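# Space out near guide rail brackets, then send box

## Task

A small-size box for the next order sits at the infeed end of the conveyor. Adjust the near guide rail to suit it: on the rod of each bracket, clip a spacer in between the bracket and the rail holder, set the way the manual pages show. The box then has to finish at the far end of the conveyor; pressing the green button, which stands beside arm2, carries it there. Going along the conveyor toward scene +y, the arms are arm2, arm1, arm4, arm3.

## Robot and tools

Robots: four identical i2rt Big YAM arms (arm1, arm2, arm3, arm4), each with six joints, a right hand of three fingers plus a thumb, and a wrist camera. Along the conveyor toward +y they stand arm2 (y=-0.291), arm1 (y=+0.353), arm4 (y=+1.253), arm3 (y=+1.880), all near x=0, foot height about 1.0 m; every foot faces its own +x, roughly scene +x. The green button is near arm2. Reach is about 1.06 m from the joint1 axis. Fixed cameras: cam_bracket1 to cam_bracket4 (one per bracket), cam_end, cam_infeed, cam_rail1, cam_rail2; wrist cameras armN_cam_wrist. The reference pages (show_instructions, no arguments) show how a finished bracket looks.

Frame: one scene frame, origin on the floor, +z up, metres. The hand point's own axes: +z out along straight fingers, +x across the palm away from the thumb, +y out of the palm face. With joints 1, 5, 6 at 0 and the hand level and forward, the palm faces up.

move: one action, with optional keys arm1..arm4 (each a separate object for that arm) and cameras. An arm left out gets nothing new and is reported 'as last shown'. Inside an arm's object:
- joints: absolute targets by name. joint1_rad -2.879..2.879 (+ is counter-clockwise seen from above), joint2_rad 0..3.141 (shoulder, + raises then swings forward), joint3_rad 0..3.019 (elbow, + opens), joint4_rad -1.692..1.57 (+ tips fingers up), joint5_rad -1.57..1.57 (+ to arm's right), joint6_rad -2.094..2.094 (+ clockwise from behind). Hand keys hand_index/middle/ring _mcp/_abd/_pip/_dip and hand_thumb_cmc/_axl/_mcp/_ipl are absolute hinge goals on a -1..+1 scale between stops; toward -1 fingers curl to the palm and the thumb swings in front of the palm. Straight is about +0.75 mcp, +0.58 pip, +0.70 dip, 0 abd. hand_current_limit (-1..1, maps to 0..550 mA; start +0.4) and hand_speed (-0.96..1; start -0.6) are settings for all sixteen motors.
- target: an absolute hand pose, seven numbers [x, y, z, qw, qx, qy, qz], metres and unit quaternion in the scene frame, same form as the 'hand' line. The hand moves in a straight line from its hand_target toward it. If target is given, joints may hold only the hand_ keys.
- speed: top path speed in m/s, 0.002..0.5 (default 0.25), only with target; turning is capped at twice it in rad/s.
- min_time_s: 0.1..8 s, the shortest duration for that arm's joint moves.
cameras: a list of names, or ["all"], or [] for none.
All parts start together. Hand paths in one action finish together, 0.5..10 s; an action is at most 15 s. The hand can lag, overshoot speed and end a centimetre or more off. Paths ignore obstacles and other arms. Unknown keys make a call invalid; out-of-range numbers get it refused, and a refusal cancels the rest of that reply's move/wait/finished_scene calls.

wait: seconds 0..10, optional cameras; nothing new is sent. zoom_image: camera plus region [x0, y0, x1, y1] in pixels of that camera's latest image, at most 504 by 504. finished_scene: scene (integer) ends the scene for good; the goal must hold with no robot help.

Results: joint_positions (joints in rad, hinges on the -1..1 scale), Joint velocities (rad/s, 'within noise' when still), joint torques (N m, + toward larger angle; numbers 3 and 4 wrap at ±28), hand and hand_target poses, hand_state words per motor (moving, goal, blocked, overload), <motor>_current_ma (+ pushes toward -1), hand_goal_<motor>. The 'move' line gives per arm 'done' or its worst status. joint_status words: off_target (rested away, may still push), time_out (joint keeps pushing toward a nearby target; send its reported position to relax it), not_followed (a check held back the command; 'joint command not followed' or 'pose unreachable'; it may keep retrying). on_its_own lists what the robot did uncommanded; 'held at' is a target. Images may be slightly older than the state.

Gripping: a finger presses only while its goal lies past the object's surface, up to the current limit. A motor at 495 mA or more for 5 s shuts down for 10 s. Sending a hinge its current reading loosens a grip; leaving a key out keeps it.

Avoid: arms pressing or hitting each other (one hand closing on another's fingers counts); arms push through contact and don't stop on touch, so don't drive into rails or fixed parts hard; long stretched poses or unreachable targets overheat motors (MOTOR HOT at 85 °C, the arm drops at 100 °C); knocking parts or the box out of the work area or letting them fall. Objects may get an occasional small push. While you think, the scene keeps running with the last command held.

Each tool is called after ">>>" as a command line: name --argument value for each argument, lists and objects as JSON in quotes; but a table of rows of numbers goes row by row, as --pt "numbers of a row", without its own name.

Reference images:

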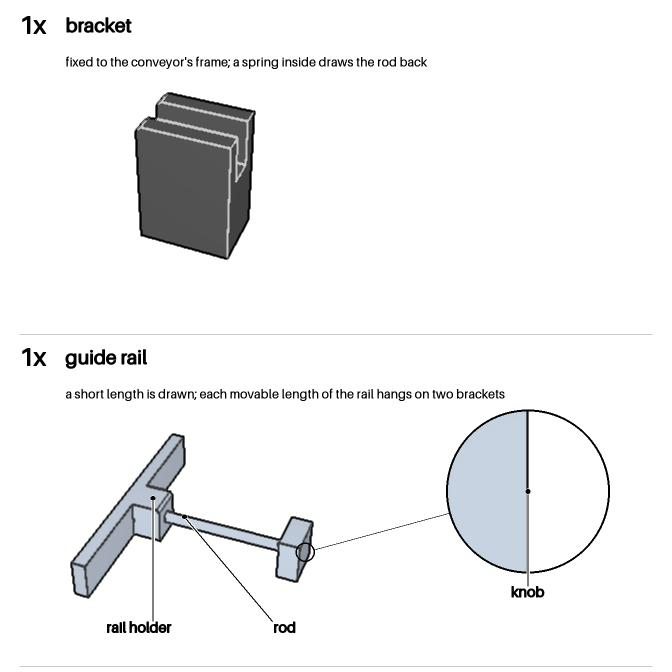

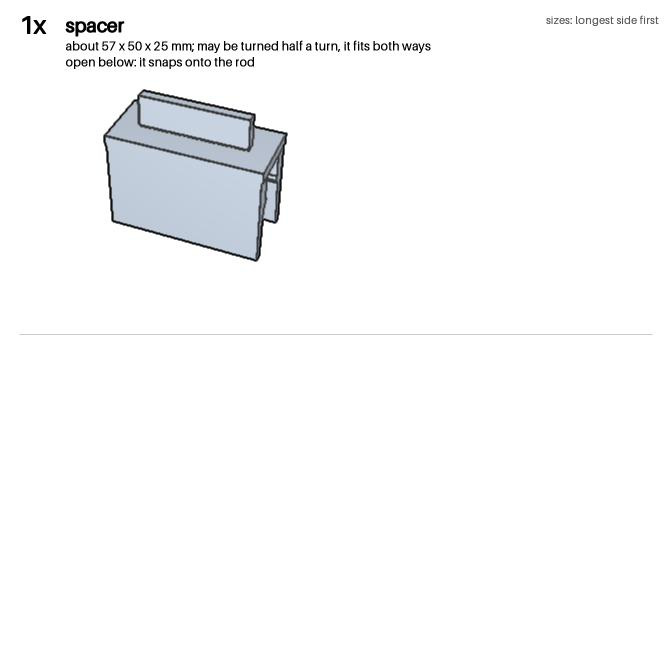

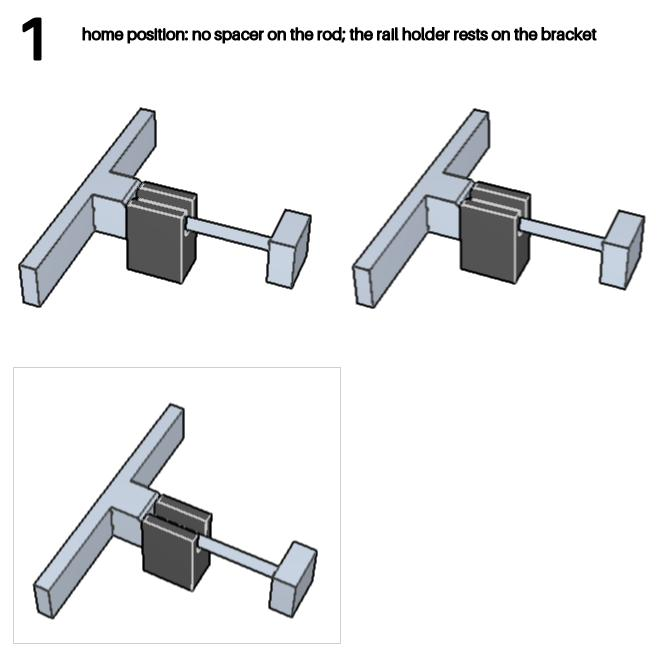

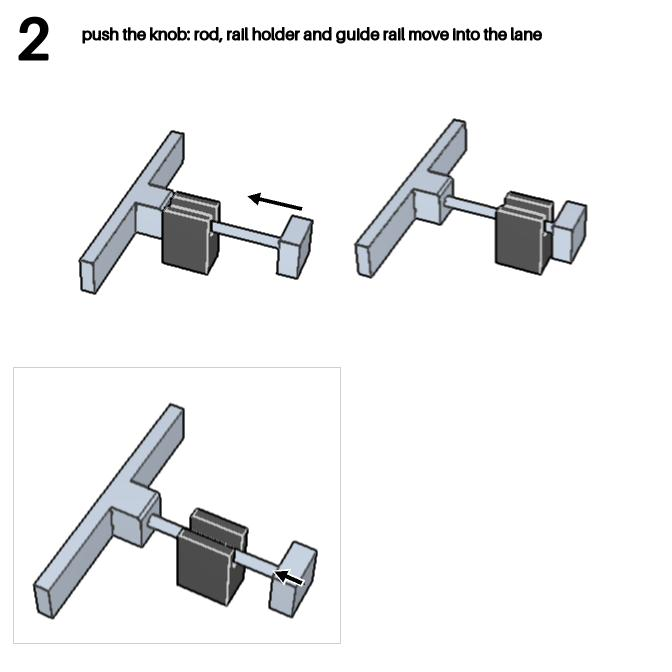

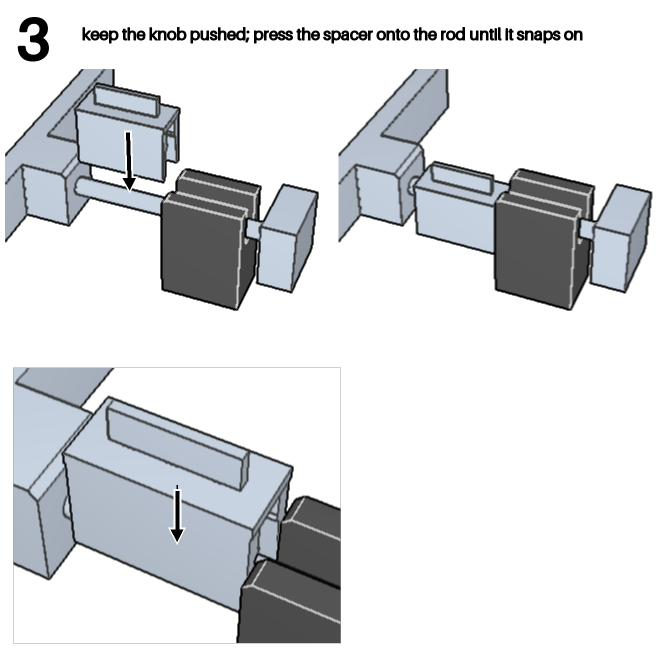

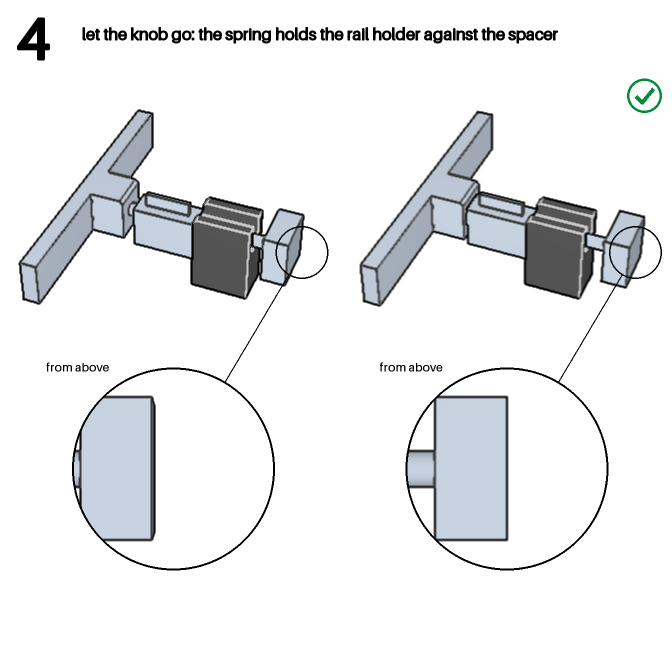

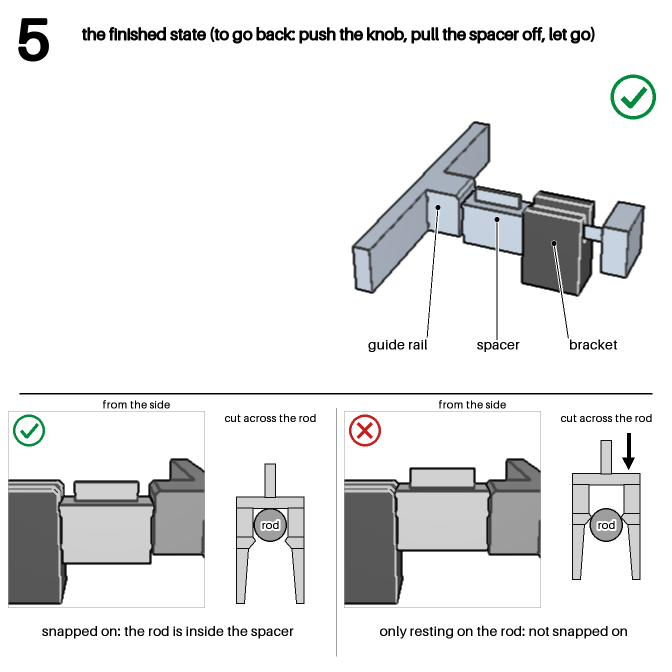

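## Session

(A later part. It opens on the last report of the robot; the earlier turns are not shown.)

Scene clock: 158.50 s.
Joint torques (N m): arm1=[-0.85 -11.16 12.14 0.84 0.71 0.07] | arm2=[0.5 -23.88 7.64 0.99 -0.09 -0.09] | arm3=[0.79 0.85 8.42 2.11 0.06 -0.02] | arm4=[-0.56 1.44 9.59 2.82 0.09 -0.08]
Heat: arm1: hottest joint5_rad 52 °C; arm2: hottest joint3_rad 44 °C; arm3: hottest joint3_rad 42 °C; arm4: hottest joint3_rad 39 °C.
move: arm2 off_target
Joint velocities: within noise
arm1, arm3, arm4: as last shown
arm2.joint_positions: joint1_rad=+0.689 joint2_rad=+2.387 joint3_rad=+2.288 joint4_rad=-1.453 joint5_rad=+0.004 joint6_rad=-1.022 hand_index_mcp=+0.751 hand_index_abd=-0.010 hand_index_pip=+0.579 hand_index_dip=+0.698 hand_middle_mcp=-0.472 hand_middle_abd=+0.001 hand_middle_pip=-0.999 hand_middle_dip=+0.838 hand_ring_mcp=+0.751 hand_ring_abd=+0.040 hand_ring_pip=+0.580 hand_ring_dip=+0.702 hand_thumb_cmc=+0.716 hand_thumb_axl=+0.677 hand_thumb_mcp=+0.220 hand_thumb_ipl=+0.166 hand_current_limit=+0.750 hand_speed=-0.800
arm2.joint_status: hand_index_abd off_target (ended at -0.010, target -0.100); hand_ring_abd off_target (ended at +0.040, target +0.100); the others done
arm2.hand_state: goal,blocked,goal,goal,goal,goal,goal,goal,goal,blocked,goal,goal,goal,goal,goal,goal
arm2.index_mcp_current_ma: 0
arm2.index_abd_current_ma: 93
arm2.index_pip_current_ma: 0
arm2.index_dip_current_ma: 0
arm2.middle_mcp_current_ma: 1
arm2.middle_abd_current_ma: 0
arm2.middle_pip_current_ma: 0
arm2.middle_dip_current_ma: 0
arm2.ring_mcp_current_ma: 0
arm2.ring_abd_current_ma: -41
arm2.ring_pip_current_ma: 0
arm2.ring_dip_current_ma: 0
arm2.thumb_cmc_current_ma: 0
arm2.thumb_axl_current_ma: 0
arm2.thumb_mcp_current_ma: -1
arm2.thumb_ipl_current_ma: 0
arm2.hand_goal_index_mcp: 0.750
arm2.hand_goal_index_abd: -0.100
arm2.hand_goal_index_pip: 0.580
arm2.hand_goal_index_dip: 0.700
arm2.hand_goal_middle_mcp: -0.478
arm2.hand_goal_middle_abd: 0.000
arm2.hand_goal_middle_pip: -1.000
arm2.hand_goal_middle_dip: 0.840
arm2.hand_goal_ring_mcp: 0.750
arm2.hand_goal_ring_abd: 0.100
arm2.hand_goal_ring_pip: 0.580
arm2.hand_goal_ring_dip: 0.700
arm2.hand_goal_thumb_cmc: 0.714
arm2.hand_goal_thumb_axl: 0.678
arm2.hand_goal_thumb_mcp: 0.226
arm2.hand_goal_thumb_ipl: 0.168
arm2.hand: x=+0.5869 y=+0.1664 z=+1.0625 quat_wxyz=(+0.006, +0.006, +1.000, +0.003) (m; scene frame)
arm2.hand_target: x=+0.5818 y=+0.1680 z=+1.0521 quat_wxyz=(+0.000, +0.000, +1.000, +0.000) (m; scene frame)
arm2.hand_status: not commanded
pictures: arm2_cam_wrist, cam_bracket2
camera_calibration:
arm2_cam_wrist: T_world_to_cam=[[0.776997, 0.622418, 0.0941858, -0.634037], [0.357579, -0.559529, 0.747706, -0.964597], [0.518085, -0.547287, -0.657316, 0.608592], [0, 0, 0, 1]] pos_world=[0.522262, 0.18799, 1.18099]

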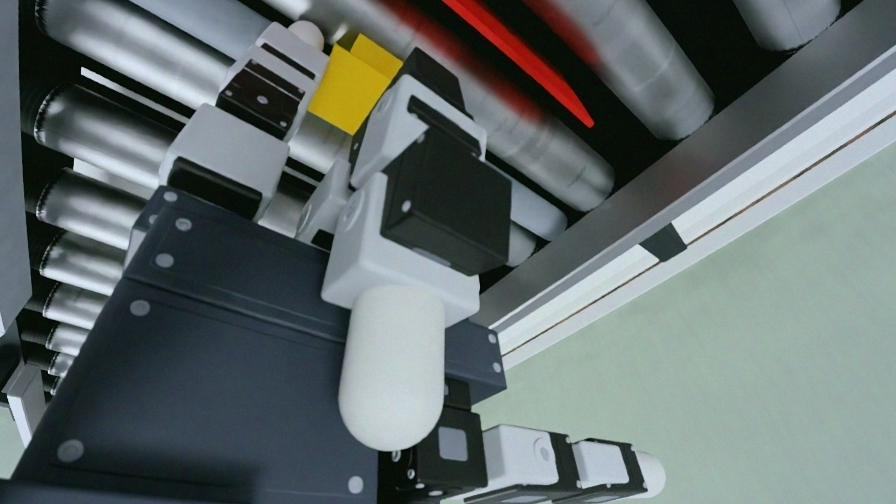

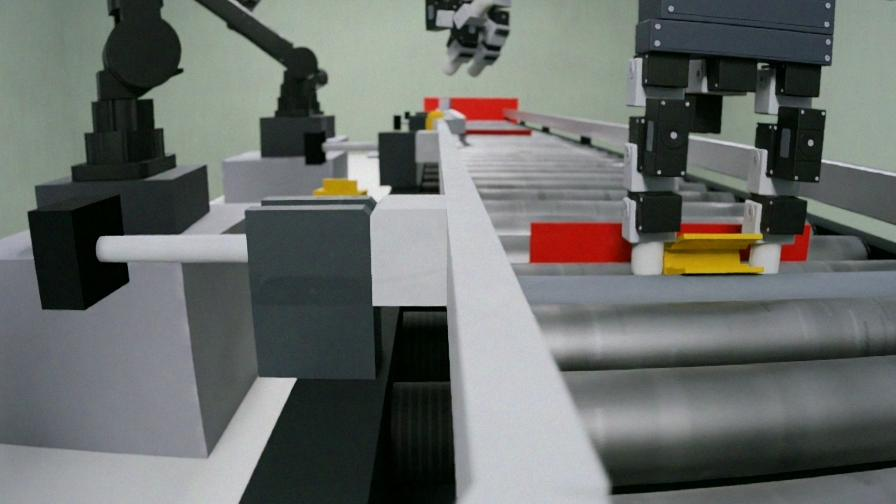

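>>> move --arm2 '{"target": [0.59, 0.170, 1.09, 0, 0, 1, 0], "speed": 0.05}' --cameras '["cam_bracket2"]'

>>> move --arm2 '{"target": [0.59, 0.170, 1.13, 0, 0, 1, 0], "speed": 0.05}' --cameras '["cam_bracket2"]'

Scene clock: 159.97 s.
Joint torques (N m): arm1=[-0.85 -11.16 12.11 0.84 0.71 0.06] | arm2=[-0.21 -22.36 11.38 0.32 -0.12 -0.1] | arm3=[0.67 0.91 8.47 2.09 -0.01 -0.04] | arm4=[-0.67 1.49 9.63 2.89 0.1 -0.09]
Heat: arm1: hottest joint5_rad 52 °C; arm2: hottest joint3_rad 44 °C; arm3: hottest joint3_rad 42 °C; arm4: hottest joint3_rad 39 °C.
move: arm2 done
Joint velocities: within noise
arm1, arm3, arm4: as last shown
arm2.joint_positions: joint1_rad=+0.689 joint2_rad=+2.387 joint3_rad=+2.376 joint4_rad=-1.556 joint5_rad=+0.004 joint6_rad=-1.023 hand_index_mcp=+0.750 hand_index_abd=-0.010 hand_index_pip=+0.579 hand_index_dip=+0.698 hand_middle_mcp=-0.472 hand_middle_abd=+0.001 hand_middle_pip=-0.999 hand_middle_dip=+0.838 hand_ring_mcp=+0.747 hand_ring_abd=+0.040 hand_ring_pip=+0.580 hand_ring_dip=+0.702 hand_thumb_cmc=+0.716 hand_thumb_axl=+0.677 hand_thumb_mcp=+0.220 hand_thumb_ipl=+0.166 hand_current_limit=+0.750 hand_speed=-0.800
arm2.joint_status: not commanded
arm2.hand_state: goal,blocked,goal,goal,goal,goal,goal,goal,goal,blocked,goal,goal,goal,goal,goal,goal
arm2.index_mcp_current_ma: 0
arm2.index_abd_current_ma: 93
arm2.index_pip_current_ma: 0
arm2.index_dip_current_ma: 0
arm2.middle_mcp_current_ma: 1
arm2.middle_abd_current_ma: 0
arm2.middle_pip_current_ma: 0
arm2.middle_dip_current_ma: 0
arm2.ring_mcp_current_ma: 0
arm2.ring_abd_current_ma: -41
arm2.ring_pip_current_ma: 0
arm2.ring_dip_current_ma: 0
arm2.thumb_cmc_current_ma: 0
arm2.thumb_axl_current_ma: 0
arm2.thumb_mcp_current_ma: -1
arm2.thumb_ipl_current_ma: 0
arm2.hand_goal_index_mcp: 0.750
arm2.hand_goal_index_abd: -0.100
arm2.hand_goal_index_pip: 0.580
arm2.hand_goal_index_dip: 0.700
arm2.hand_goal_middle_mcp: -0.478
arm2.hand_goal_middle_abd: 0.000
arm2.hand_goal_middle_pip: -1.000
arm2.hand_goal_middle_dip: 0.840
arm2.hand_goal_ring_mcp: 0.750
arm2.hand_goal_ring_abd: 0.100
arm2.hand_goal_ring_pip: 0.580
arm2.hand_goal_ring_dip: 0.700
arm2.hand_goal_thumb_cmc: 0.714
arm2.hand_goal_thumb_axl: 0.678
arm2.hand_goal_thumb_mcp: 0.226
arm2.hand_goal_thumb_ipl: 0.168
arm2.hand: x=+0.5854 y=+0.1656 z=+1.0952 quat_wxyz=(+0.000, +0.005, +1.000, -0.001) (m; scene frame)
arm2.hand_target: x=+0.5896 y=+0.1699 z=+1.0899 quat_wxyz=(+0.001, +0.000, +1.000, +0.000) (m; scene frame)
arm2.hand_status: done (0.008 m and 0.6 deg from the pose sent, 0.028 m and 1.1 deg at the start)
pictures: cam_bracket2

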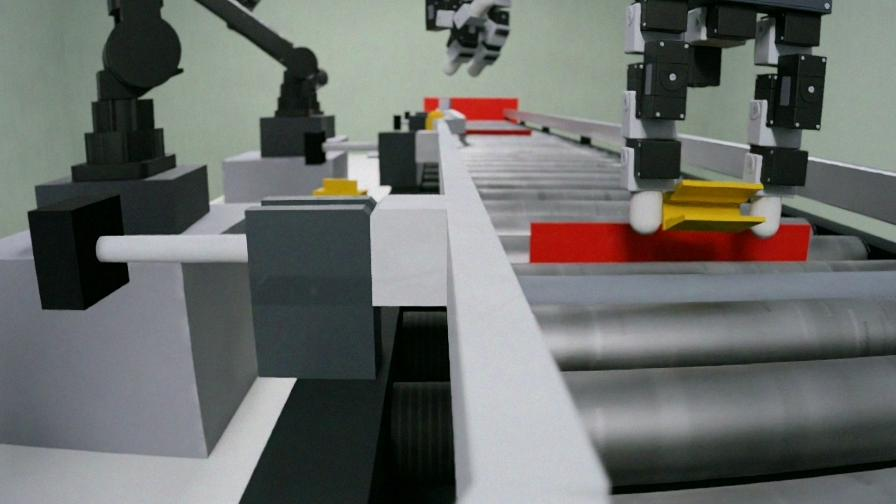

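Scene clock: 161.27 s.
Joint torques (N m): arm1=[-0.91 -11.11 12.1 0.84 0.72 0.06] | arm2=[-0.32 -21.71 11.44 0.46 -0.11 -0.08] | arm3=[0.5 0.32 8.65 2.15 0.04 -0.03] | arm4=[-0.56 1.44 9.59 2.84 0.1 -0.09]
Heat: arm1: hottest joint5_rad 51 °C; arm2: hottest joint3_rad 44 °C; arm3: hottest joint3_rad 42 °C; arm4: hottest joint3_rad 39 °C.
move: arm2 off_target
Joint velocities: within noise
arm1, arm3, arm4: as last shown
arm2.joint_positions: joint1_rad=+0.689 joint2_rad=+2.387 joint3_rad=+2.498 joint4_rad=-1.668 joint5_rad=+0.004 joint6_rad=-1.023 hand_index_mcp=+0.750 hand_index_abd=-0.010 hand_index_pip=+0.579 hand_index_dip=+0.698 hand_middle_mcp=-0.472 hand_middle_abd=+0.001 hand_middle_pip=-0.999 hand_middle_dip=+0.838 hand_ring_mcp=+0.747 hand_ring_abd=+0.040 hand_ring_pip=+0.580 hand_ring_dip=+0.702 hand_thumb_cmc=+0.716 hand_thumb_axl=+0.677 hand_thumb_mcp=+0.220 hand_thumb_ipl=+0.166 hand_current_limit=+0.750 hand_speed=-0.800
arm2.joint_status: not commanded
arm2.hand_state: goal,blocked,goal,goal,goal,goal,goal,goal,goal,blocked,goal,goal,goal,goal,goal,goal
arm2.index_mcp_current_ma: 0
arm2.index_abd_current_ma: 93
arm2.index_pip_current_ma: 0
arm2.index_dip_current_ma: 0
arm2.middle_mcp_current_ma: 1
arm2.middle_abd_current_ma: 0
arm2.middle_pip_current_ma: 0
arm2.middle_dip_current_ma: 0
arm2.ring_mcp_current_ma: 0
arm2.ring_abd_current_ma: -41
arm2.ring_pip_current_ma: 0
arm2.ring_dip_current_ma: 0
arm2.thumb_cmc_current_ma: 0
arm2.thumb_axl_current_ma: 0
arm2.thumb_mcp_current_ma: -1
arm2.thumb_ipl_current_ma: 0
arm2.hand_goal_index_mcp: 0.750
arm2.hand_goal_index_abd: -0.100
arm2.hand_goal_index_pip: 0.580
arm2.hand_goal_index_dip: 0.700
arm2.hand_goal_middle_mcp: -0.478
arm2.hand_goal_middle_abd: 0.000
arm2.hand_goal_middle_pip: -1.000
arm2.hand_goal_middle_dip: 0.840
arm2.hand_goal_ring_mcp: 0.750
arm2.hand_goal_ring_abd: 0.100
arm2.hand_goal_ring_pip: 0.580
arm2.hand_goal_ring_dip: 0.700
arm2.hand_goal_thumb_cmc: 0.714
arm2.hand_goal_thumb_axl: 0.678
arm2.hand_goal_thumb_mcp: 0.226
arm2.hand_goal_thumb_ipl: 0.168
arm2.hand: x=+0.5856 y=+0.1656 z=+1.1420 quat_wxyz=(+0.004, +0.005, +1.000, +0.002) (m; scene frame)
arm2.hand_target: x=+0.5895 y=+0.1698 z=+1.1300 quat_wxyz=(+0.001, +0.000, +1.000, +0.001) (m; scene frame)
arm2.hand_status: off_target (0.014 m and 0.8 deg from the pose sent, 0.035 m and 0.6 deg at the start)
pictures: cam_bracket2

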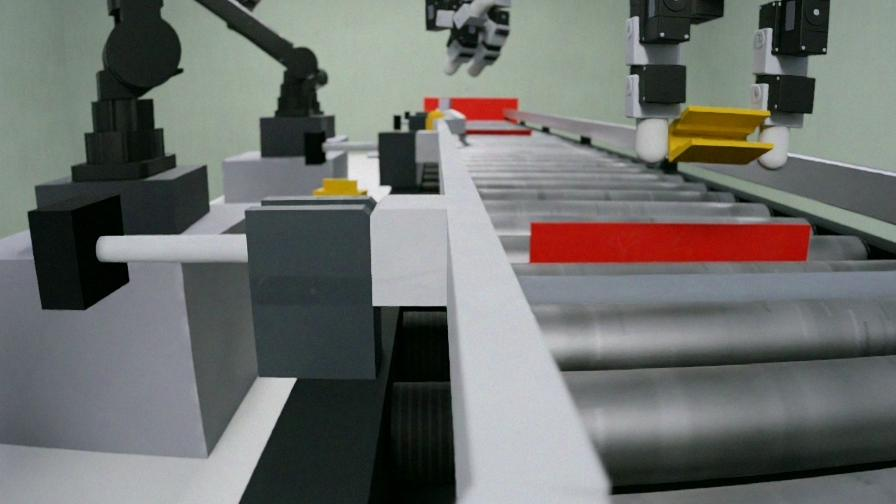

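>>> move --arm2 '{"joints": {"joint1_rad": 0.3, "joint2_rad": 1.4, "joint3_rad": 1.2, "joint4_rad": -1.37, "joint5_rad": 0, "joint6_rad": -1.02}, "min_time_s": 3}' --cameras '["cam_rail1", "cam_infeed"]'

Scene clock: 165.70 s.
Joint torques (N m): arm1=[-0.91 -11.11 12.12 0.83 0.72 0.06] | arm2=[-1.26 -11.4 8.27 1.22 -0.18 0.03] | arm3=[0.21 0.85 8.79 2.04 0.05 -0.01] | arm4=[-0.62 1.44 9.61 2.89 0.11 -0.09]
Heat: arm1: hottest joint5_rad 50 °C; arm2: hottest joint3_rad 45 °C; arm3: hottest joint3_rad 42 °C; arm4: hottest joint3_rad 39 °C.
move: arm2 done
Joint velocities: within noise
arm1, arm3, arm4: as last shown
arm2.joint_positions: joint1_rad=+0.305 joint2_rad=+1.407 joint3_rad=+1.201 joint4_rad=-1.379 joint5_rad=+0.003 joint6_rad=-1.023 hand_index_mcp=+0.750 hand_index_abd=-0.010 hand_index_pip=+0.579 hand_index_dip=+0.698 hand_middle_mcp=-0.472 hand_middle_abd=+0.001 hand_middle_pip=-0.999 hand_middle_dip=+0.838 hand_ring_mcp=+0.746 hand_ring_abd=+0.040 hand_ring_pip=+0.580 hand_ring_dip=+0.702 hand_thumb_cmc=+0.716 hand_thumb_axl=+0.677 hand_thumb_mcp=+0.220 hand_thumb_ipl=+0.166 hand_current_limit=+0.750 hand_speed=-0.800
arm2.joint_status: all done
arm2.hand_state: goal,blocked,goal,goal,goal,goal,goal,goal,goal,blocked,goal,goal,goal,goal,goal,goal
arm2.index_mcp_current_ma: 0
arm2.index_abd_current_ma: 93
arm2.index_pip_current_ma: 0
arm2.index_dip_current_ma: 0
arm2.middle_mcp_current_ma: 1
arm2.middle_abd_current_ma: 0
arm2.middle_pip_current_ma: 0
arm2.middle_dip_current_ma: 0
arm2.ring_mcp_current_ma: 0
arm2.ring_abd_current_ma: -41
arm2.ring_pip_current_ma: 0
arm2.ring_dip_current_ma: 0
arm2.thumb_cmc_current_ma: 0
arm2.thumb_axl_current_ma: 0
arm2.thumb_mcp_current_ma: -1
arm2.thumb_ipl_current_ma: 0
arm2.hand_goal_index_mcp: 0.750
arm2.hand_goal_index_abd: -0.100
arm2.hand_goal_index_pip: 0.580
arm2.hand_goal_index_dip: 0.700
arm2.hand_goal_middle_mcp: -0.478
arm2.hand_goal_middle_abd: 0.000
arm2.hand_goal_middle_pip: -1.000
arm2.hand_goal_middle_dip: 0.840
arm2.hand_goal_ring_mcp: 0.750
arm2.hand_goal_ring_abd: 0.100
arm2.hand_goal_ring_pip: 0.580
arm2.hand_goal_ring_dip: 0.700
arm2.hand_goal_thumb_cmc: 0.714
arm2.hand_goal_thumb_axl: 0.678
arm2.hand_goal_thumb_mcp: 0.226
arm2.hand_goal_thumb_ipl: 0.168
arm2.hand: x=+0.3836 y=-0.1610 z=+1.1964 quat_wxyz=(-0.009, +0.196, +0.981, -0.005) (m; scene frame)
arm2.hand_target: x=+0.3859 y=-0.1626 z=+1.1994 quat_wxyz=(-0.003, +0.200, +0.980, -0.001) (m; scene frame)
arm2.hand_status: not commanded
pictures: cam_infeed, cam_rail1

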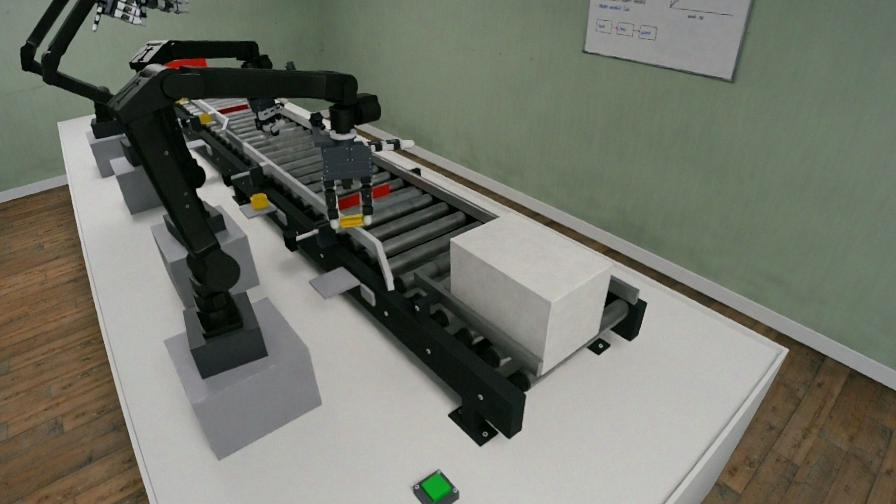

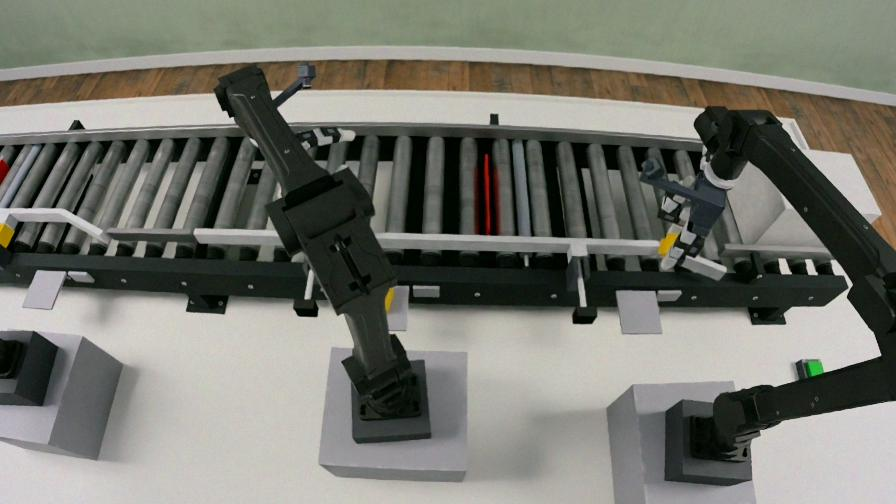

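>>> move --arm2 '{"joints": {"joint1_rad": -1.604, "joint2_rad": 1.4, "joint3_rad": 1.2, "joint4_rad": -1.37, "joint5_rad": 0, "joint6_rad": -1.3}, "min_time_s": 4}' --cameras '["cam_infeed"]'

>>> move --arm2 '{"joints": {"joint1_rad": -1.604, "joint2_rad": 2.55, "joint3_rad": 1.005, "joint4_rad": -0.35, "joint5_rad": -1.204, "joint6_rad": -1.914}, "min_time_s": 4}' --cameras '["cam_infeed", "arm2_cam_wrist"]'

Scene clock: 170.30 s.
Joint torques (N m): arm1=[-0.85 -11.11 12.1 0.83 0.71 0.06] | arm2=[-0.85 -11.87 8.08 1.02 -0.11 -0.08] | arm3=[0.56 0.73 8.57 2.04 0.02 -0.01] | arm4=[-0.5 1.55 9.58 2.88 0.09 -0.09]
Heat: arm1: hottest joint5_rad 50 °C; arm2: hottest joint3_rad 45 °C; arm3: hottest joint3_rad 42 °C; arm4: hottest joint3_rad 39 °C.
move: arm2 done
Joint velocities: within noise
arm1.joint_positions: joint1_rad=+0.455 joint2_rad=+1.486 joint3_rad=+1.356 joint4_rad=-1.411 joint5_rad=+0.297 joint6_rad=+1.492 hand_index_mcp=+0.929 hand_index_abd=+0.001 hand_index_pip=-0.546 hand_index_dip=+0.075 hand_middle_mcp=+0.992 hand_middle_abd=+0.003 hand_middle_pip=+0.994 hand_middle_dip=+0.998 hand_ring_mcp=+0.994 hand_ring_abd=+0.001 hand_ring_pip=+0.995 hand_ring_dip=+0.997 hand_thumb_cmc=-0.484 hand_thumb_axl=+0.677 hand_thumb_mcp=-0.122 hand_thumb_ipl=+0.007 hand_current_limit=+0.750 hand_speed=-0.500
arm1.joint_status: not commanded
arm1.hand_state: goal,goal,goal,goal,goal,goal,goal,goal,goal,goal,goal,goal,goal,goal,goal,goal
arm1.index_mcp_current_ma: -1
arm1.index_abd_current_ma: 1
arm1.index_pip_current_ma: 0
arm1.index_dip_current_ma: 4
arm1.middle_mcp_current_ma: -15
arm1.middle_abd_current_ma: 3
arm1.middle_pip_current_ma: -10
arm1.middle_dip_current_ma: -3
arm1.ring_mcp_current_ma: -12
arm1.ring_abd_current_ma: 1
arm1.ring_pip_current_ma: -8
arm1.ring_dip_current_ma: -3
arm1.thumb_cmc_current_ma: 2
arm1.thumb_axl_current_ma: -1
arm1.thumb_mcp_current_ma: -4
arm1.thumb_ipl_current_ma: 2
arm1.hand_goal_index_mcp: 0.930
arm1.hand_goal_index_abd: 0.000
arm1.hand_goal_index_pip: -0.546
arm1.hand_goal_index_dip: 0.072
arm1.hand_goal_middle_mcp: 1.000
arm1.hand_goal_middle_abd: 0.000
arm1.hand_goal_middle_pip: 1.000
arm1.hand_goal_middle_dip: 1.000
arm1.hand_goal_ring_mcp: 1.000
arm1.hand_goal_ring_abd: 0.000
arm1.hand_goal_ring_pip: 1.000
arm1.hand_goal_ring_dip: 1.000
arm1.hand_goal_thumb_cmc: -0.486
arm1.hand_goal_thumb_axl: 0.678
arm1.hand_goal_thumb_mcp: -0.120
arm1.hand_goal_thumb_ipl: 0.006
arm1.hand: x=+0.4570 y=+0.4716 z=+1.2290 quat_wxyz=(+0.140, +0.938, +0.314, +0.050) (m; scene frame)
arm1.hand_target: x=+0.4703 y=+0.4771 z=+1.2399 quat_wxyz=(+0.136, +0.940, +0.305, +0.070) (m; scene frame)
arm1.hand_status: not commanded
arm2.joint_positions: joint1_rad=-1.609 joint2_rad=+1.407 joint3_rad=+1.201 joint4_rad=-1.379 joint5_rad=+0.000 joint6_rad=-1.290 hand_index_mcp=+0.751 hand_index_abd=-0.010 hand_index_pip=+0.579 hand_index_dip=+0.698 hand_middle_mcp=-0.472 hand_middle_abd=+0.001 hand_middle_pip=-0.999 hand_middle_dip=+0.838 hand_ring_mcp=+0.746 hand_ring_abd=+0.040 hand_ring_pip=+0.580 hand_ring_dip=+0.702 hand_thumb_cmc=+0.715 hand_thumb_axl=+0.677 hand_thumb_mcp=+0.220 hand_thumb_ipl=+0.166 hand_current_limit=+0.750 hand_speed=-0.800
arm2.joint_status: all done
arm2.hand_state: goal,blocked,goal,goal,goal,goal,goal,goal,goal,blocked,goal,goal,goal,goal,goal,goal
arm2.index_mcp_current_ma: 0
arm2.index_abd_current_ma: 93
arm2.index_pip_current_ma: 0
arm2.index_dip_current_ma: 0
arm2.middle_mcp_current_ma: 1
arm2.middle_abd_current_ma: 0
arm2.middle_pip_current_ma: 0
arm2.middle_dip_current_ma: 0
arm2.ring_mcp_current_ma: 0
arm2.ring_abd_current_ma: -41
arm2.ring_pip_current_ma: 0
arm2.ring_dip_current_ma: 0
arm2.thumb_cmc_current_ma: 0
arm2.thumb_axl_current_ma: 0
arm2.thumb_mcp_current_ma: -1
arm2.thumb_ipl_current_ma: 0
arm2.hand_goal_index_mcp: 0.750
arm2.hand_goal_index_abd: -0.100
arm2.hand_goal_index_pip: 0.580
arm2.hand_goal_index_dip: 0.700
arm2.hand_goal_middle_mcp: -0.478
arm2.hand_goal_middle_abd: 0.000
arm2.hand_goal_middle_pip: -1.000
arm2.hand_goal_middle_dip: 0.840
arm2.hand_goal_ring_mcp: 0.750
arm2.hand_goal_ring_abd: 0.100
arm2.hand_goal_ring_pip: 0.580
arm2.hand_goal_ring_dip: 0.700
arm2.hand_goal_thumb_cmc: 0.714
arm2.hand_goal_thumb_axl: 0.678
arm2.hand_goal_thumb_mcp: 0.226
arm2.hand_goal_thumb_ipl: 0.168
arm2.hand: x=-0.0729 y=-0.7394 z=+1.2000 quat_wxyz=(-0.006, +0.852, +0.523, +0.002) (m; scene frame)
arm2.hand_target: x=-0.0703 y=-0.7402 z=+1.2026 quat_wxyz=(-0.001, +0.848, +0.529, -0.003) (m; scene frame)
arm2.hand_status: not commanded
arm3, arm4: as last shown
pictures: cam_infeed

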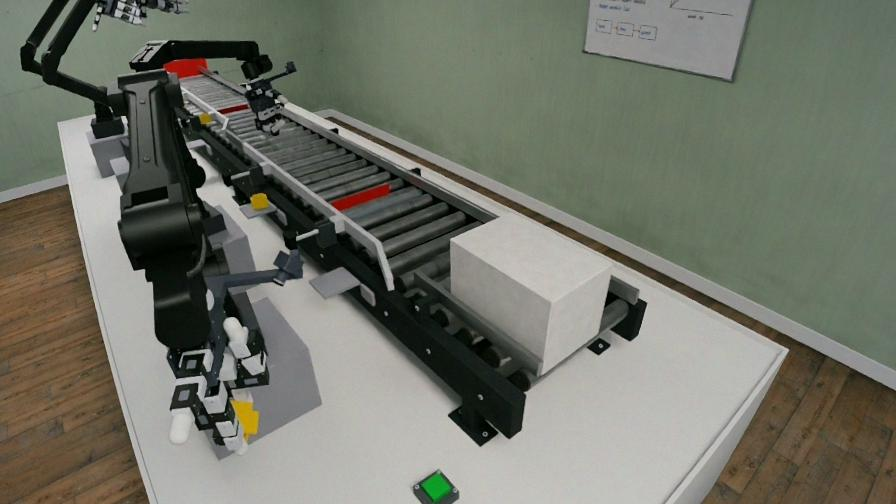

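Scene clock: 174.80 s.
Joint torques (N m): arm1=[-0.79 -11.16 12.11 0.85 0.72 0.06] | arm2=[0.03 -14.56 0.24 0.28 -1.26 -0.16] | arm3=[0.85 1.14 8.94 2.11 0.02 -0.01] | arm4=[-0.5 1.55 9.61 2.86 0.1 -0.09]
Heat: arm1: hottest joint5_rad 49 °C; arm2: hottest joint3_rad 44 °C; arm3: hottest joint3_rad 42 °C; arm4: hottest joint3_rad 39 °C.
move: arm2 done
Joint velocities: within noise
arm1, arm3, arm4: as last shown
arm2.joint_positions: joint1_rad=-1.609 joint2_rad=+2.532 joint3_rad=+1.005 joint4_rad=-0.358 joint5_rad=-1.200 joint6_rad=-1.905 hand_index_mcp=+0.760 hand_index_abd=-0.011 hand_index_pip=+0.582 hand_index_dip=+0.698 hand_middle_mcp=-0.473 hand_middle_abd=+0.001 hand_middle_pip=-1.000 hand_middle_dip=+0.838 hand_ring_mcp=+0.759 hand_ring_abd=+0.040 hand_ring_pip=+0.582 hand_ring_dip=+0.702 hand_thumb_cmc=+0.721 hand_thumb_axl=+0.677 hand_thumb_mcp=+0.221 hand_thumb_ipl=+0.166 hand_current_limit=+0.750 hand_speed=-0.800
arm2.joint_status: all done
arm2.hand_state: goal,blocked,goal,goal,goal,goal,goal,goal,goal,blocked,goal,goal,goal,goal,goal,goal
arm2.index_mcp_current_ma: 2
arm2.index_abd_current_ma: 91
arm2.index_pip_current_ma: 0
arm2.index_dip_current_ma: 0
arm2.middle_mcp_current_ma: 0
arm2.middle_abd_current_ma: 0
arm2.middle_pip_current_ma: 0
arm2.middle_dip_current_ma: 0
arm2.ring_mcp_current_ma: 2
arm2.ring_abd_current_ma: -41
arm2.ring_pip_current_ma: 0
arm2.ring_dip_current_ma: 0
arm2.thumb_cmc_current_ma: 1
arm2.thumb_axl_current_ma: 0
arm2.thumb_mcp_current_ma: -1
arm2.thumb_ipl_current_ma: 0
arm2.hand_goal_index_mcp: 0.750
arm2.hand_goal_index_abd: -0.100
arm2.hand_goal_index_pip: 0.580
arm2.hand_goal_index_dip: 0.700
arm2.hand_goal_middle_mcp: -0.478
arm2.hand_goal_middle_abd: 0.000
arm2.hand_goal_middle_pip: -1.000
arm2.hand_goal_middle_dip: 0.840
arm2.hand_goal_ring_mcp: 0.750
arm2.hand_goal_ring_abd: 0.100
arm2.hand_goal_ring_pip: 0.580
arm2.hand_goal_ring_dip: 0.700
arm2.hand_goal_thumb_cmc: 0.714
arm2.hand_goal_thumb_axl: 0.678
arm2.hand_goal_thumb_mcp: 0.226
arm2.hand_goal_thumb_ipl: 0.168
arm2.hand: x=+0.0558 y=-0.6855 z=+0.8697 quat_wxyz=(+0.417, +0.601, +0.560, +0.388) (m; scene frame)
arm2.hand_target: x=+0.0587 y=-0.6796 z=+0.8642 quat_wxyz=(+0.417, +0.598, +0.561, +0.392) (m; scene frame)
arm2.hand_status: not commanded
pictures: arm2_cam_wrist, cam_infeed
camera_calibration:
arm2_cam_wrist: T_world_to_cam=[[0.0905881, -0.778766, 0.620739, -1.05306], [-0.916263, -0.309391, -0.25444, 0.00697172], [0.390201, -0.54571, -0.741582, 0.372189], [0, 0, 0, 1]] pos_world=[-0.0434461, -0.61482, 0.931454]

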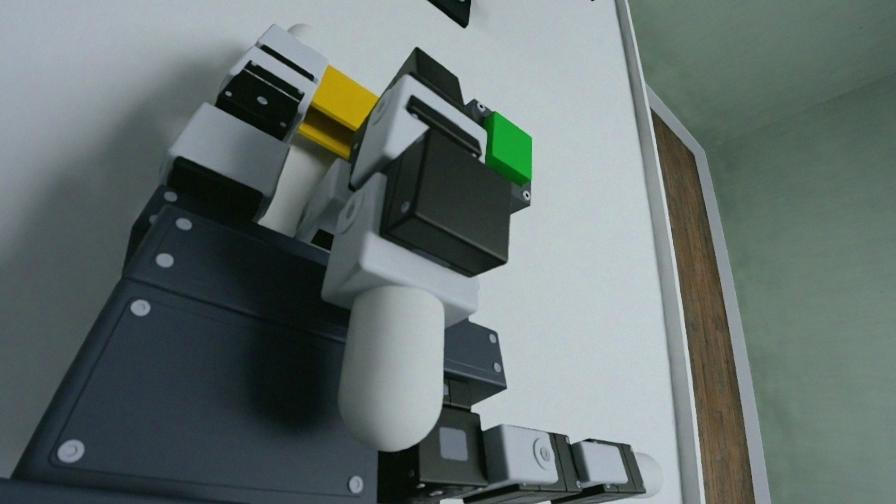

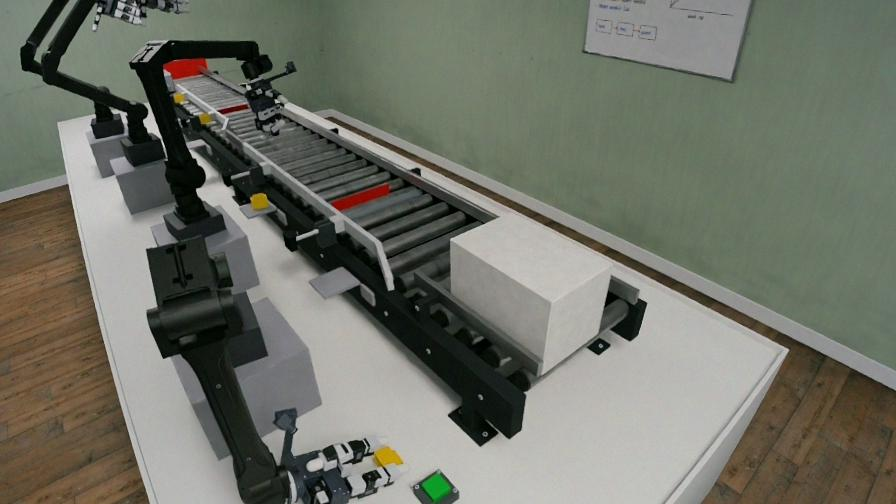

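>>> zoom_image --camera "cam_infeed" --region '[240, 400, 480, 504]'

>>> zoom_image --camera "arm2_cam_wrist" --region '[200, 0, 560, 220]'

Scaled by 2.100 from the camera's 896x504 image, which has a finer 1280x720 frame.

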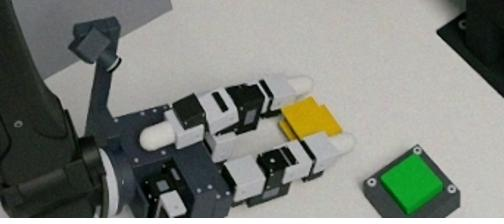

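Scaled by 1.400 from the camera's 896x504 image, which has a finer 1280x720 frame.

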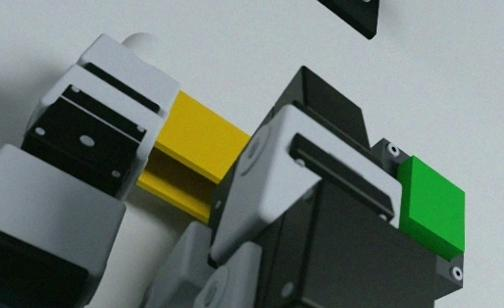

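>>> zoom_image --camera "cam_infeed" --region '[350, 430, 430, 480]'

>>> zoom_image --camera "arm2_cam_wrist" --region '[270, 30, 410, 180]'

Scaled by 6.300 from the camera's 896x504 image, which has a finer 1280x720 frame.

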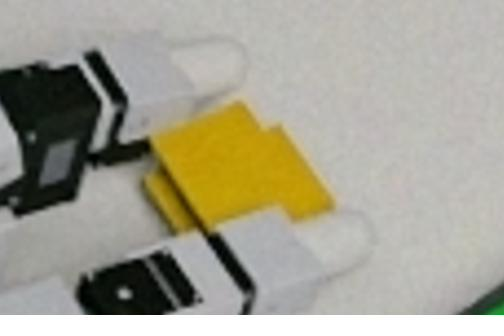

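Scaled by 3.360 from the camera's 896x504 image, which has a finer 1280x720 frame.

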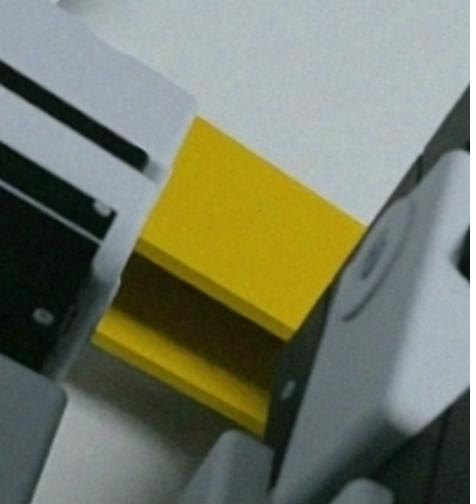

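>>> move --arm2 '{"target": [0.1395, -0.693, 0.915, 0.3657, 0.6333, 0.5906, 0.341], "speed": 0.1}' --cameras '["cam_infeed", "arm2_cam_wrist"]'

>>> zoom_image --camera "cam_infeed" --region '[290, 370, 490, 504]'

Scene clock: 177.53 s.
Joint torques (N m): arm1=[-0.91 -11.11 12.11 0.84 0.72 0.06] | arm2=[-0.26 -15.15 0.72 1.81 -0.96 0.04] | arm3=[0.73 1.49 8.85 1.88 0.07 0.01] | arm4=[-0.56 1.38 9.62 2.85 0.09 -0.09]
Heat: arm1: hottest joint5_rad 49 °C; arm2: hottest joint3_rad 44 °C; arm3: hottest joint3_rad 42 °C; arm4: hottest joint3_rad 39 °C.
move: arm2 done
Joint velocities: within noise
arm1, arm3, arm4: as last shown
arm2.joint_positions: joint1_rad=-1.383 joint2_rad=+2.295 joint3_rad=+0.804 joint4_rad=+0.092 joint5_rad=-1.046 joint6_rad=-1.367 hand_index_mcp=+0.760 hand_index_abd=-0.011 hand_index_pip=+0.582 hand_index_dip=+0.698 hand_middle_mcp=-0.474 hand_middle_abd=+0.001 hand_middle_pip=-1.000 hand_middle_dip=+0.838 hand_ring_mcp=+0.760 hand_ring_abd=+0.040 hand_ring_pip=+0.582 hand_ring_dip=+0.702 hand_thumb_cmc=+0.722 hand_thumb_axl=+0.677 hand_thumb_mcp=+0.222 hand_thumb_ipl=+0.166 hand_current_limit=+0.750 hand_speed=-0.800
arm2.joint_status: not commanded
arm2.hand_state: goal,blocked,goal,goal,goal,goal,goal,goal,goal,blocked,goal,goal,goal,goal,goal,goal
arm2.index_mcp_current_ma: 2
arm2.index_abd_current_ma: 90
arm2.index_pip_current_ma: 0
arm2.index_dip_current_ma: 0
arm2.middle_mcp_current_ma: 0
arm2.middle_abd_current_ma: 0
arm2.middle_pip_current_ma: 0
arm2.middle_dip_current_ma: 0
arm2.ring_mcp_current_ma: 2
arm2.ring_abd_current_ma: -41
arm2.ring_pip_current_ma: 0
arm2.ring_dip_current_ma: 0
arm2.thumb_cmc_current_ma: 1
arm2.thumb_axl_current_ma: 0
arm2.thumb_mcp_current_ma: -1
arm2.thumb_ipl_current_ma: 0
arm2.hand_goal_index_mcp: 0.750
arm2.hand_goal_index_abd: -0.100
arm2.hand_goal_index_pip: 0.580
arm2.hand_goal_index_dip: 0.700
arm2.hand_goal_middle_mcp: -0.478
arm2.hand_goal_middle_abd: 0.000
arm2.hand_goal_middle_pip: -1.000
arm2.hand_goal_middle_dip: 0.840
arm2.hand_goal_ring_mcp: 0.750
arm2.hand_goal_ring_abd: 0.100
arm2.hand_goal_ring_pip: 0.580
arm2.hand_goal_ring_dip: 0.700
arm2.hand_goal_thumb_cmc: 0.714
arm2.hand_goal_thumb_axl: 0.678
arm2.hand_goal_thumb_mcp: 0.226
arm2.hand_goal_thumb_ipl: 0.168
arm2.hand: x=+0.1394 y=-0.6920 z=+0.9132 quat_wxyz=(+0.364, +0.632, +0.591, +0.344) (m; scene frame)
arm2.hand_target: x=+0.1395 y=-0.6930 z=+0.9150 quat_wxyz=(+0.366, +0.633, +0.591, +0.341) (m; scene frame)
arm2.hand_status: done (0.002 m and 0.4 deg from the pose sent, 0.095 m and 9.5 deg at the start)
pictures: arm2_cam_wrist, cam_infeed
camera_calibration:
arm2_cam_wrist: T_world_to_cam=[[0.194754, -0.787205, 0.585132, -1.08054], [-0.943851, -0.312715, -0.10656, -0.0409231], [0.266864, -0.531524, -0.803906, 0.452153], [0, 0, 0, 1]] pos_world=[0.05115, -0.623069, 0.991384]

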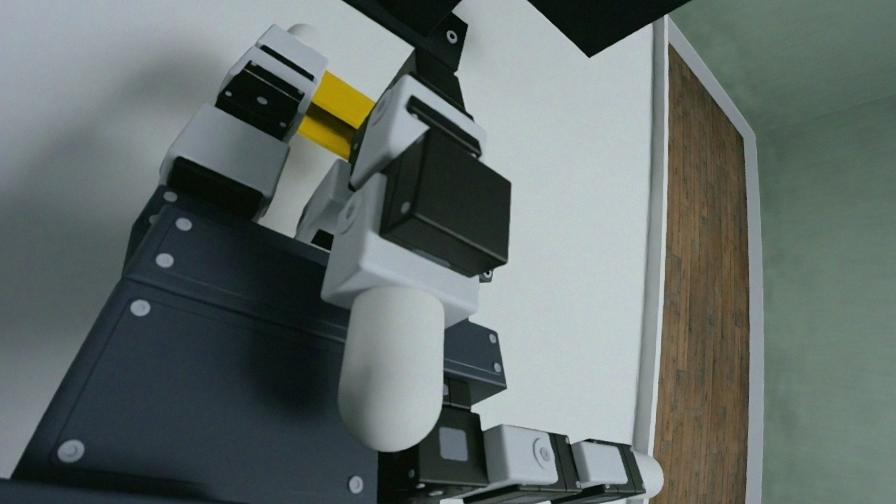

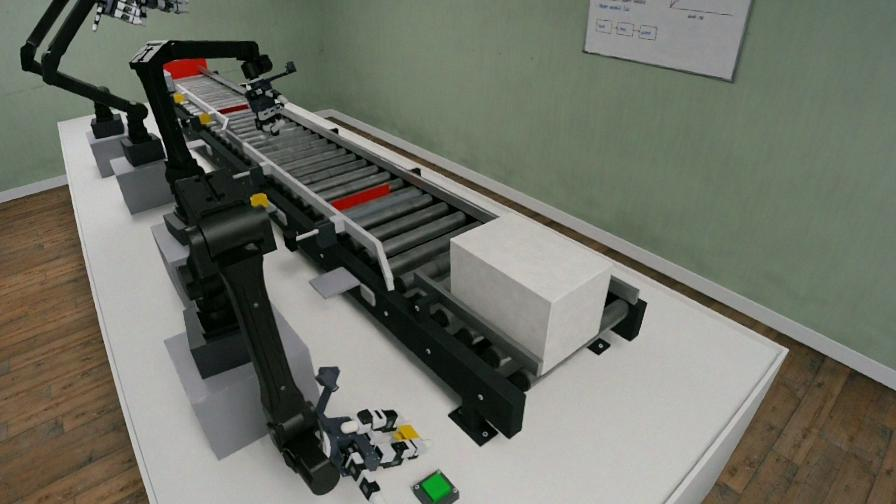

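Scaled by 2.520 from the camera's 896x504 image, which has a finer 1280x720 frame.

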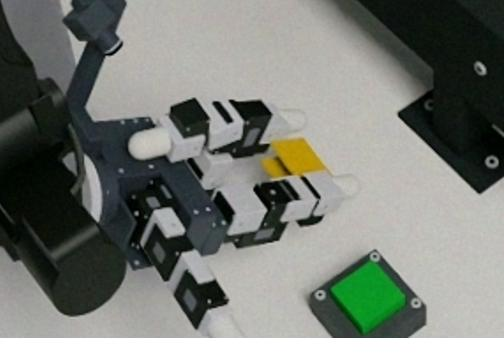

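>>> move --arm2 '{"target": [0.1395, -0.693, 0.88, 0.3657, 0.6333, 0.5906, 0.341], "speed": 0.06}' --cameras '["cam_infeed"]'

>>> zoom_image --camera "cam_infeed" --region '[350, 400, 470, 490]'

Scene clock: 178.80 s.
Joint torques (N m): arm1=[-0.91 -11.11 12.11 0.87 0.72 0.06] | arm2=[-0.85 -14.21 1.68 1.69 -0.94 0] | arm3=[0.26 1.08 8.58 1.96 0.02 -0.06] | arm4=[-0.62 1.49 9.62 2.88 0.1 -0.08]
Heat: arm1: hottest joint5_rad 48 °C; arm2: hottest joint3_rad 44 °C; arm3: hottest joint3_rad 42 °C; arm4: hottest joint3_rad 39 °C.
move: arm2 done
Joint velocities: within noise
arm1: as last shown
arm2.joint_positions: joint1_rad=-1.383 joint2_rad=+2.374 joint3_rad=+0.835 joint4_rad=+0.156 joint5_rad=-1.045 joint6_rad=-1.366 hand_index_mcp=+0.760 hand_index_abd=-0.011 hand_index_pip=+0.582 hand_index_dip=+0.698 hand_middle_mcp=-0.474 hand_middle_abd=+0.001 hand_middle_pip=-1.000 hand_middle_dip=+0.838 hand_ring_mcp=+0.760 hand_ring_abd=+0.040 hand_ring_pip=+0.582 hand_ring_dip=+0.702 hand_thumb_cmc=+0.722 hand_thumb_axl=+0.677 hand_thumb_mcp=+0.222 hand_thumb_ipl=+0.166 hand_current_limit=+0.750 hand_speed=-0.800
arm2.joint_status: not commanded
arm2.hand_state: goal,blocked,goal,goal,goal,goal,goal,goal,goal,blocked,goal,goal,goal,goal,goal,goal
arm2.index_mcp_current_ma: 2
arm2.index_abd_current_ma: 90
arm2.index_pip_current_ma: 0
arm2.index_dip_current_ma: 0
arm2.middle_mcp_current_ma: 0
arm2.middle_abd_current_ma: 0
arm2.middle_pip_current_ma: 0
arm2.middle_dip_current_ma: 0
arm2.ring_mcp_current_ma: 2
arm2.ring_abd_current_ma: -41
arm2.ring_pip_current_ma: 0
arm2.ring_dip_current_ma: 0
arm2.thumb_cmc_current_ma: 1
arm2.thumb_axl_current_ma: 0
arm2.thumb_mcp_current_ma: -1
arm2.thumb_ipl_current_ma: 0
arm2.hand_goal_index_mcp: 0.750
arm2.hand_goal_index_abd: -0.100
arm2.hand_goal_index_pip: 0.580
arm2.hand_goal_index_dip: 0.700
arm2.hand_goal_middle_mcp: -0.478
arm2.hand_goal_middle_abd: 0.000
arm2.hand_goal_middle_pip: -1.000
arm2.hand_goal_middle_dip: 0.840
arm2.hand_goal_ring_mcp: 0.750
arm2.hand_goal_ring_abd: 0.100
arm2.hand_goal_ring_pip: 0.580
arm2.hand_goal_ring_dip: 0.700
arm2.hand_goal_thumb_cmc: 0.714
arm2.hand_goal_thumb_axl: 0.678
arm2.hand_goal_thumb_mcp: 0.226
arm2.hand_goal_thumb_ipl: 0.168
arm2.hand: x=+0.1392 y=-0.6931 z=+0.8880 quat_wxyz=(+0.369, +0.630, +0.594, +0.339) (m; scene frame)
arm2.hand_target: x=+0.1395 y=-0.6929 z=+0.8802 quat_wxyz=(+0.366, +0.633, +0.591, +0.341) (m; scene frame)
arm2.hand_status: done (0.008 m and 0.7 deg from the pose sent, 0.033 m and 0.4 deg at the start)
arm3.joint_positions: joint1_rad=-0.066 joint2_rad=+0.623 joint3_rad=+1.407 joint4_rad=-1.267 joint5_rad=-0.036 joint6_rad=+1.128 hand_index_mcp=+0.754 hand_index_abd=+0.001 hand_index_pip=+0.577 hand_index_dip=+0.696 hand_middle_mcp=+0.754 hand_middle_abd=+0.001 hand_middle_pip=+0.577 hand_middle_dip=+0.696 hand_ring_mcp=+0.754 hand_ring_abd=+0.001 hand_ring_pip=+0.577 hand_ring_dip=+0.696 hand_thumb_cmc=+0.714 hand_thumb_axl=+0.677 hand_thumb_mcp=+0.226 hand_thumb_ipl=+0.168 hand_current_limit=+0.400 hand_speed=-0.600
arm3.joint_status: not commanded
arm3.hand_state: goal,goal,goal,goal,goal,goal,goal,goal,goal,goal,goal,goal,goal,goal,goal,goal
arm3.index_mcp_current_ma: 0
arm3.index_abd_current_ma: 0
arm3.index_pip_current_ma: 1
arm3.index_dip_current_ma: 0
arm3.middle_mcp_current_ma: 0
arm3.middle_abd_current_ma: 1
arm3.middle_pip_current_ma: 1
arm3.middle_dip_current_ma: 0
arm3.ring_mcp_current_ma: 0
arm3.ring_abd_current_ma: 0
arm3.ring_pip_current_ma: 1
arm3.ring_dip_current_ma: 0
arm3.thumb_cmc_current_ma: 0
arm3.thumb_axl_current_ma: -1
arm3.thumb_mcp_current_ma: 0
arm3.thumb_ipl_current_ma: 0
arm3.hand_goal_index_mcp: 0.754
arm3.hand_goal_index_abd: 0.000
arm3.hand_goal_index_pip: 0.576
arm3.hand_goal_index_dip: 0.696
arm3.hand_goal_middle_mcp: 0.754
arm3.hand_goal_middle_abd: 0.000
arm3.hand_goal_middle_pip: 0.576
arm3.hand_goal_middle_dip: 0.696
arm3.hand_goal_ring_mcp: 0.754
arm3.hand_goal_ring_abd: 0.000
arm3.hand_goal_ring_pip: 0.576
arm3.hand_goal_ring_dip: 0.696
arm3.hand_goal_thumb_cmc: 0.714
arm3.hand_goal_thumb_axl: 0.678
arm3.hand_goal_thumb_mcp: 0.226
arm3.hand_goal_thumb_ipl: 0.168
arm3.hand: x=+0.1674 y=+1.7468 z=+1.5789 quat_wxyz=(+0.148, +0.846, +0.109, +0.500) (m; scene frame)
arm3.hand_target: x=+0.1644 y=+1.7474 z=+1.5900 quat_wxyz=(+0.152, +0.840, +0.109, +0.510) (m; scene frame)
arm3.hand_status: not commanded
arm4.joint_positions: joint1_rad=+0.036 joint2_rad=+0.636 joint3_rad=+1.438 joint4_rad=-1.159 joint5_rad=-0.065 joint6_rad=+1.072 hand_index_mcp=+0.755 hand_index_abd=+0.001 hand_index_pip=+0.577 hand_index_dip=+0.696 hand_middle_mcp=+0.755 hand_middle_abd=+0.001 hand_middle_pip=+0.577 hand_middle_dip=+0.696 hand_ring_mcp=+0.755 hand_ring_abd=+0.001 hand_ring_pip=+0.577 hand_ring_dip=+0.696 hand_thumb_cmc=+0.715 hand_thumb_axl=+0.677 hand_thumb_mcp=+0.226 hand_thumb_ipl=+0.168 hand_current_limit=+0.400 hand_speed=-0.600
arm4.joint_status: not commanded
arm4.hand_state: goal,goal,goal,goal,goal,goal,goal,goal,goal,goal,goal,goal,goal,goal,goal,goal
arm4.index_mcp_current_ma: 2
arm4.index_abd_current_ma: 1
arm4.index_pip_current_ma: 1
arm4.index_dip_current_ma: 0
arm4.middle_mcp_current_ma: 2
arm4.middle_abd_current_ma: 0
arm4.middle_pip_current_ma: 1
arm4.middle_dip_current_ma: 0
arm4.ring_mcp_current_ma: 2
arm4.ring_abd_current_ma: 1
arm4.ring_pip_current_ma: 1
arm4.ring_dip_current_ma: 0
arm4.thumb_cmc_current_ma: 2
arm4.thumb_axl_current_ma: -1
arm4.thumb_mcp_current_ma: 0
arm4.thumb_ipl_current_ma: 0
arm4.hand_goal_index_mcp: 0.754
arm4.hand_goal_index_abd: 0.000
arm4.hand_goal_index_pip: 0.576
arm4.hand_goal_index_dip: 0.696
arm4.hand_goal_middle_mcp: 0.754
arm4.hand_goal_middle_abd: 0.000
arm4.hand_goal_middle_pip: 0.576
arm4.hand_goal_middle_dip: 0.696
arm4.hand_goal_ring_mcp: 0.754
arm4.hand_goal_ring_abd: 0.000
arm4.hand_goal_ring_pip: 0.576
arm4.hand_goal_ring_dip: 0.696
arm4.hand_goal_thumb_cmc: 0.714
arm4.hand_goal_thumb_axl: 0.678
arm4.hand_goal_thumb_mcp: 0.226
arm4.hand_goal_thumb_ipl: 0.168
arm4.hand: x=+0.3151 y=+1.2167 z=+1.6294 quat_wxyz=(+0.081, +0.779, +0.272, +0.559) (m; scene frame)
arm4.hand_target: x=+0.3107 y=+1.2162 z=+1.6444 quat_wxyz=(+0.084, +0.770, +0.270, +0.572) (m; scene frame)
arm4.hand_status: not commanded
pictures: cam_infeed

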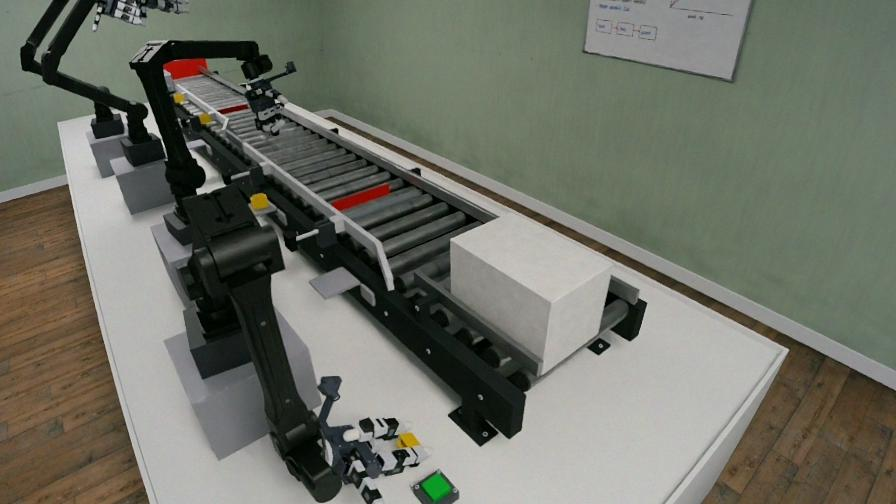

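Scaled by 4.200 from the camera's 896x504 image, which has a finer 1280x720 frame.

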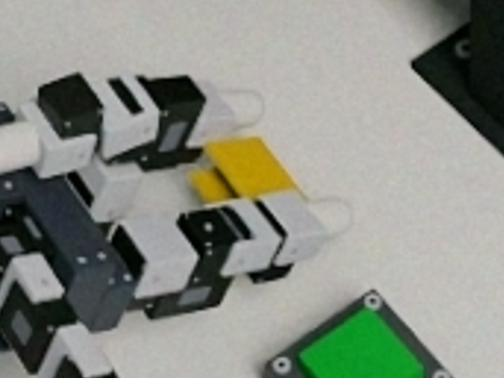

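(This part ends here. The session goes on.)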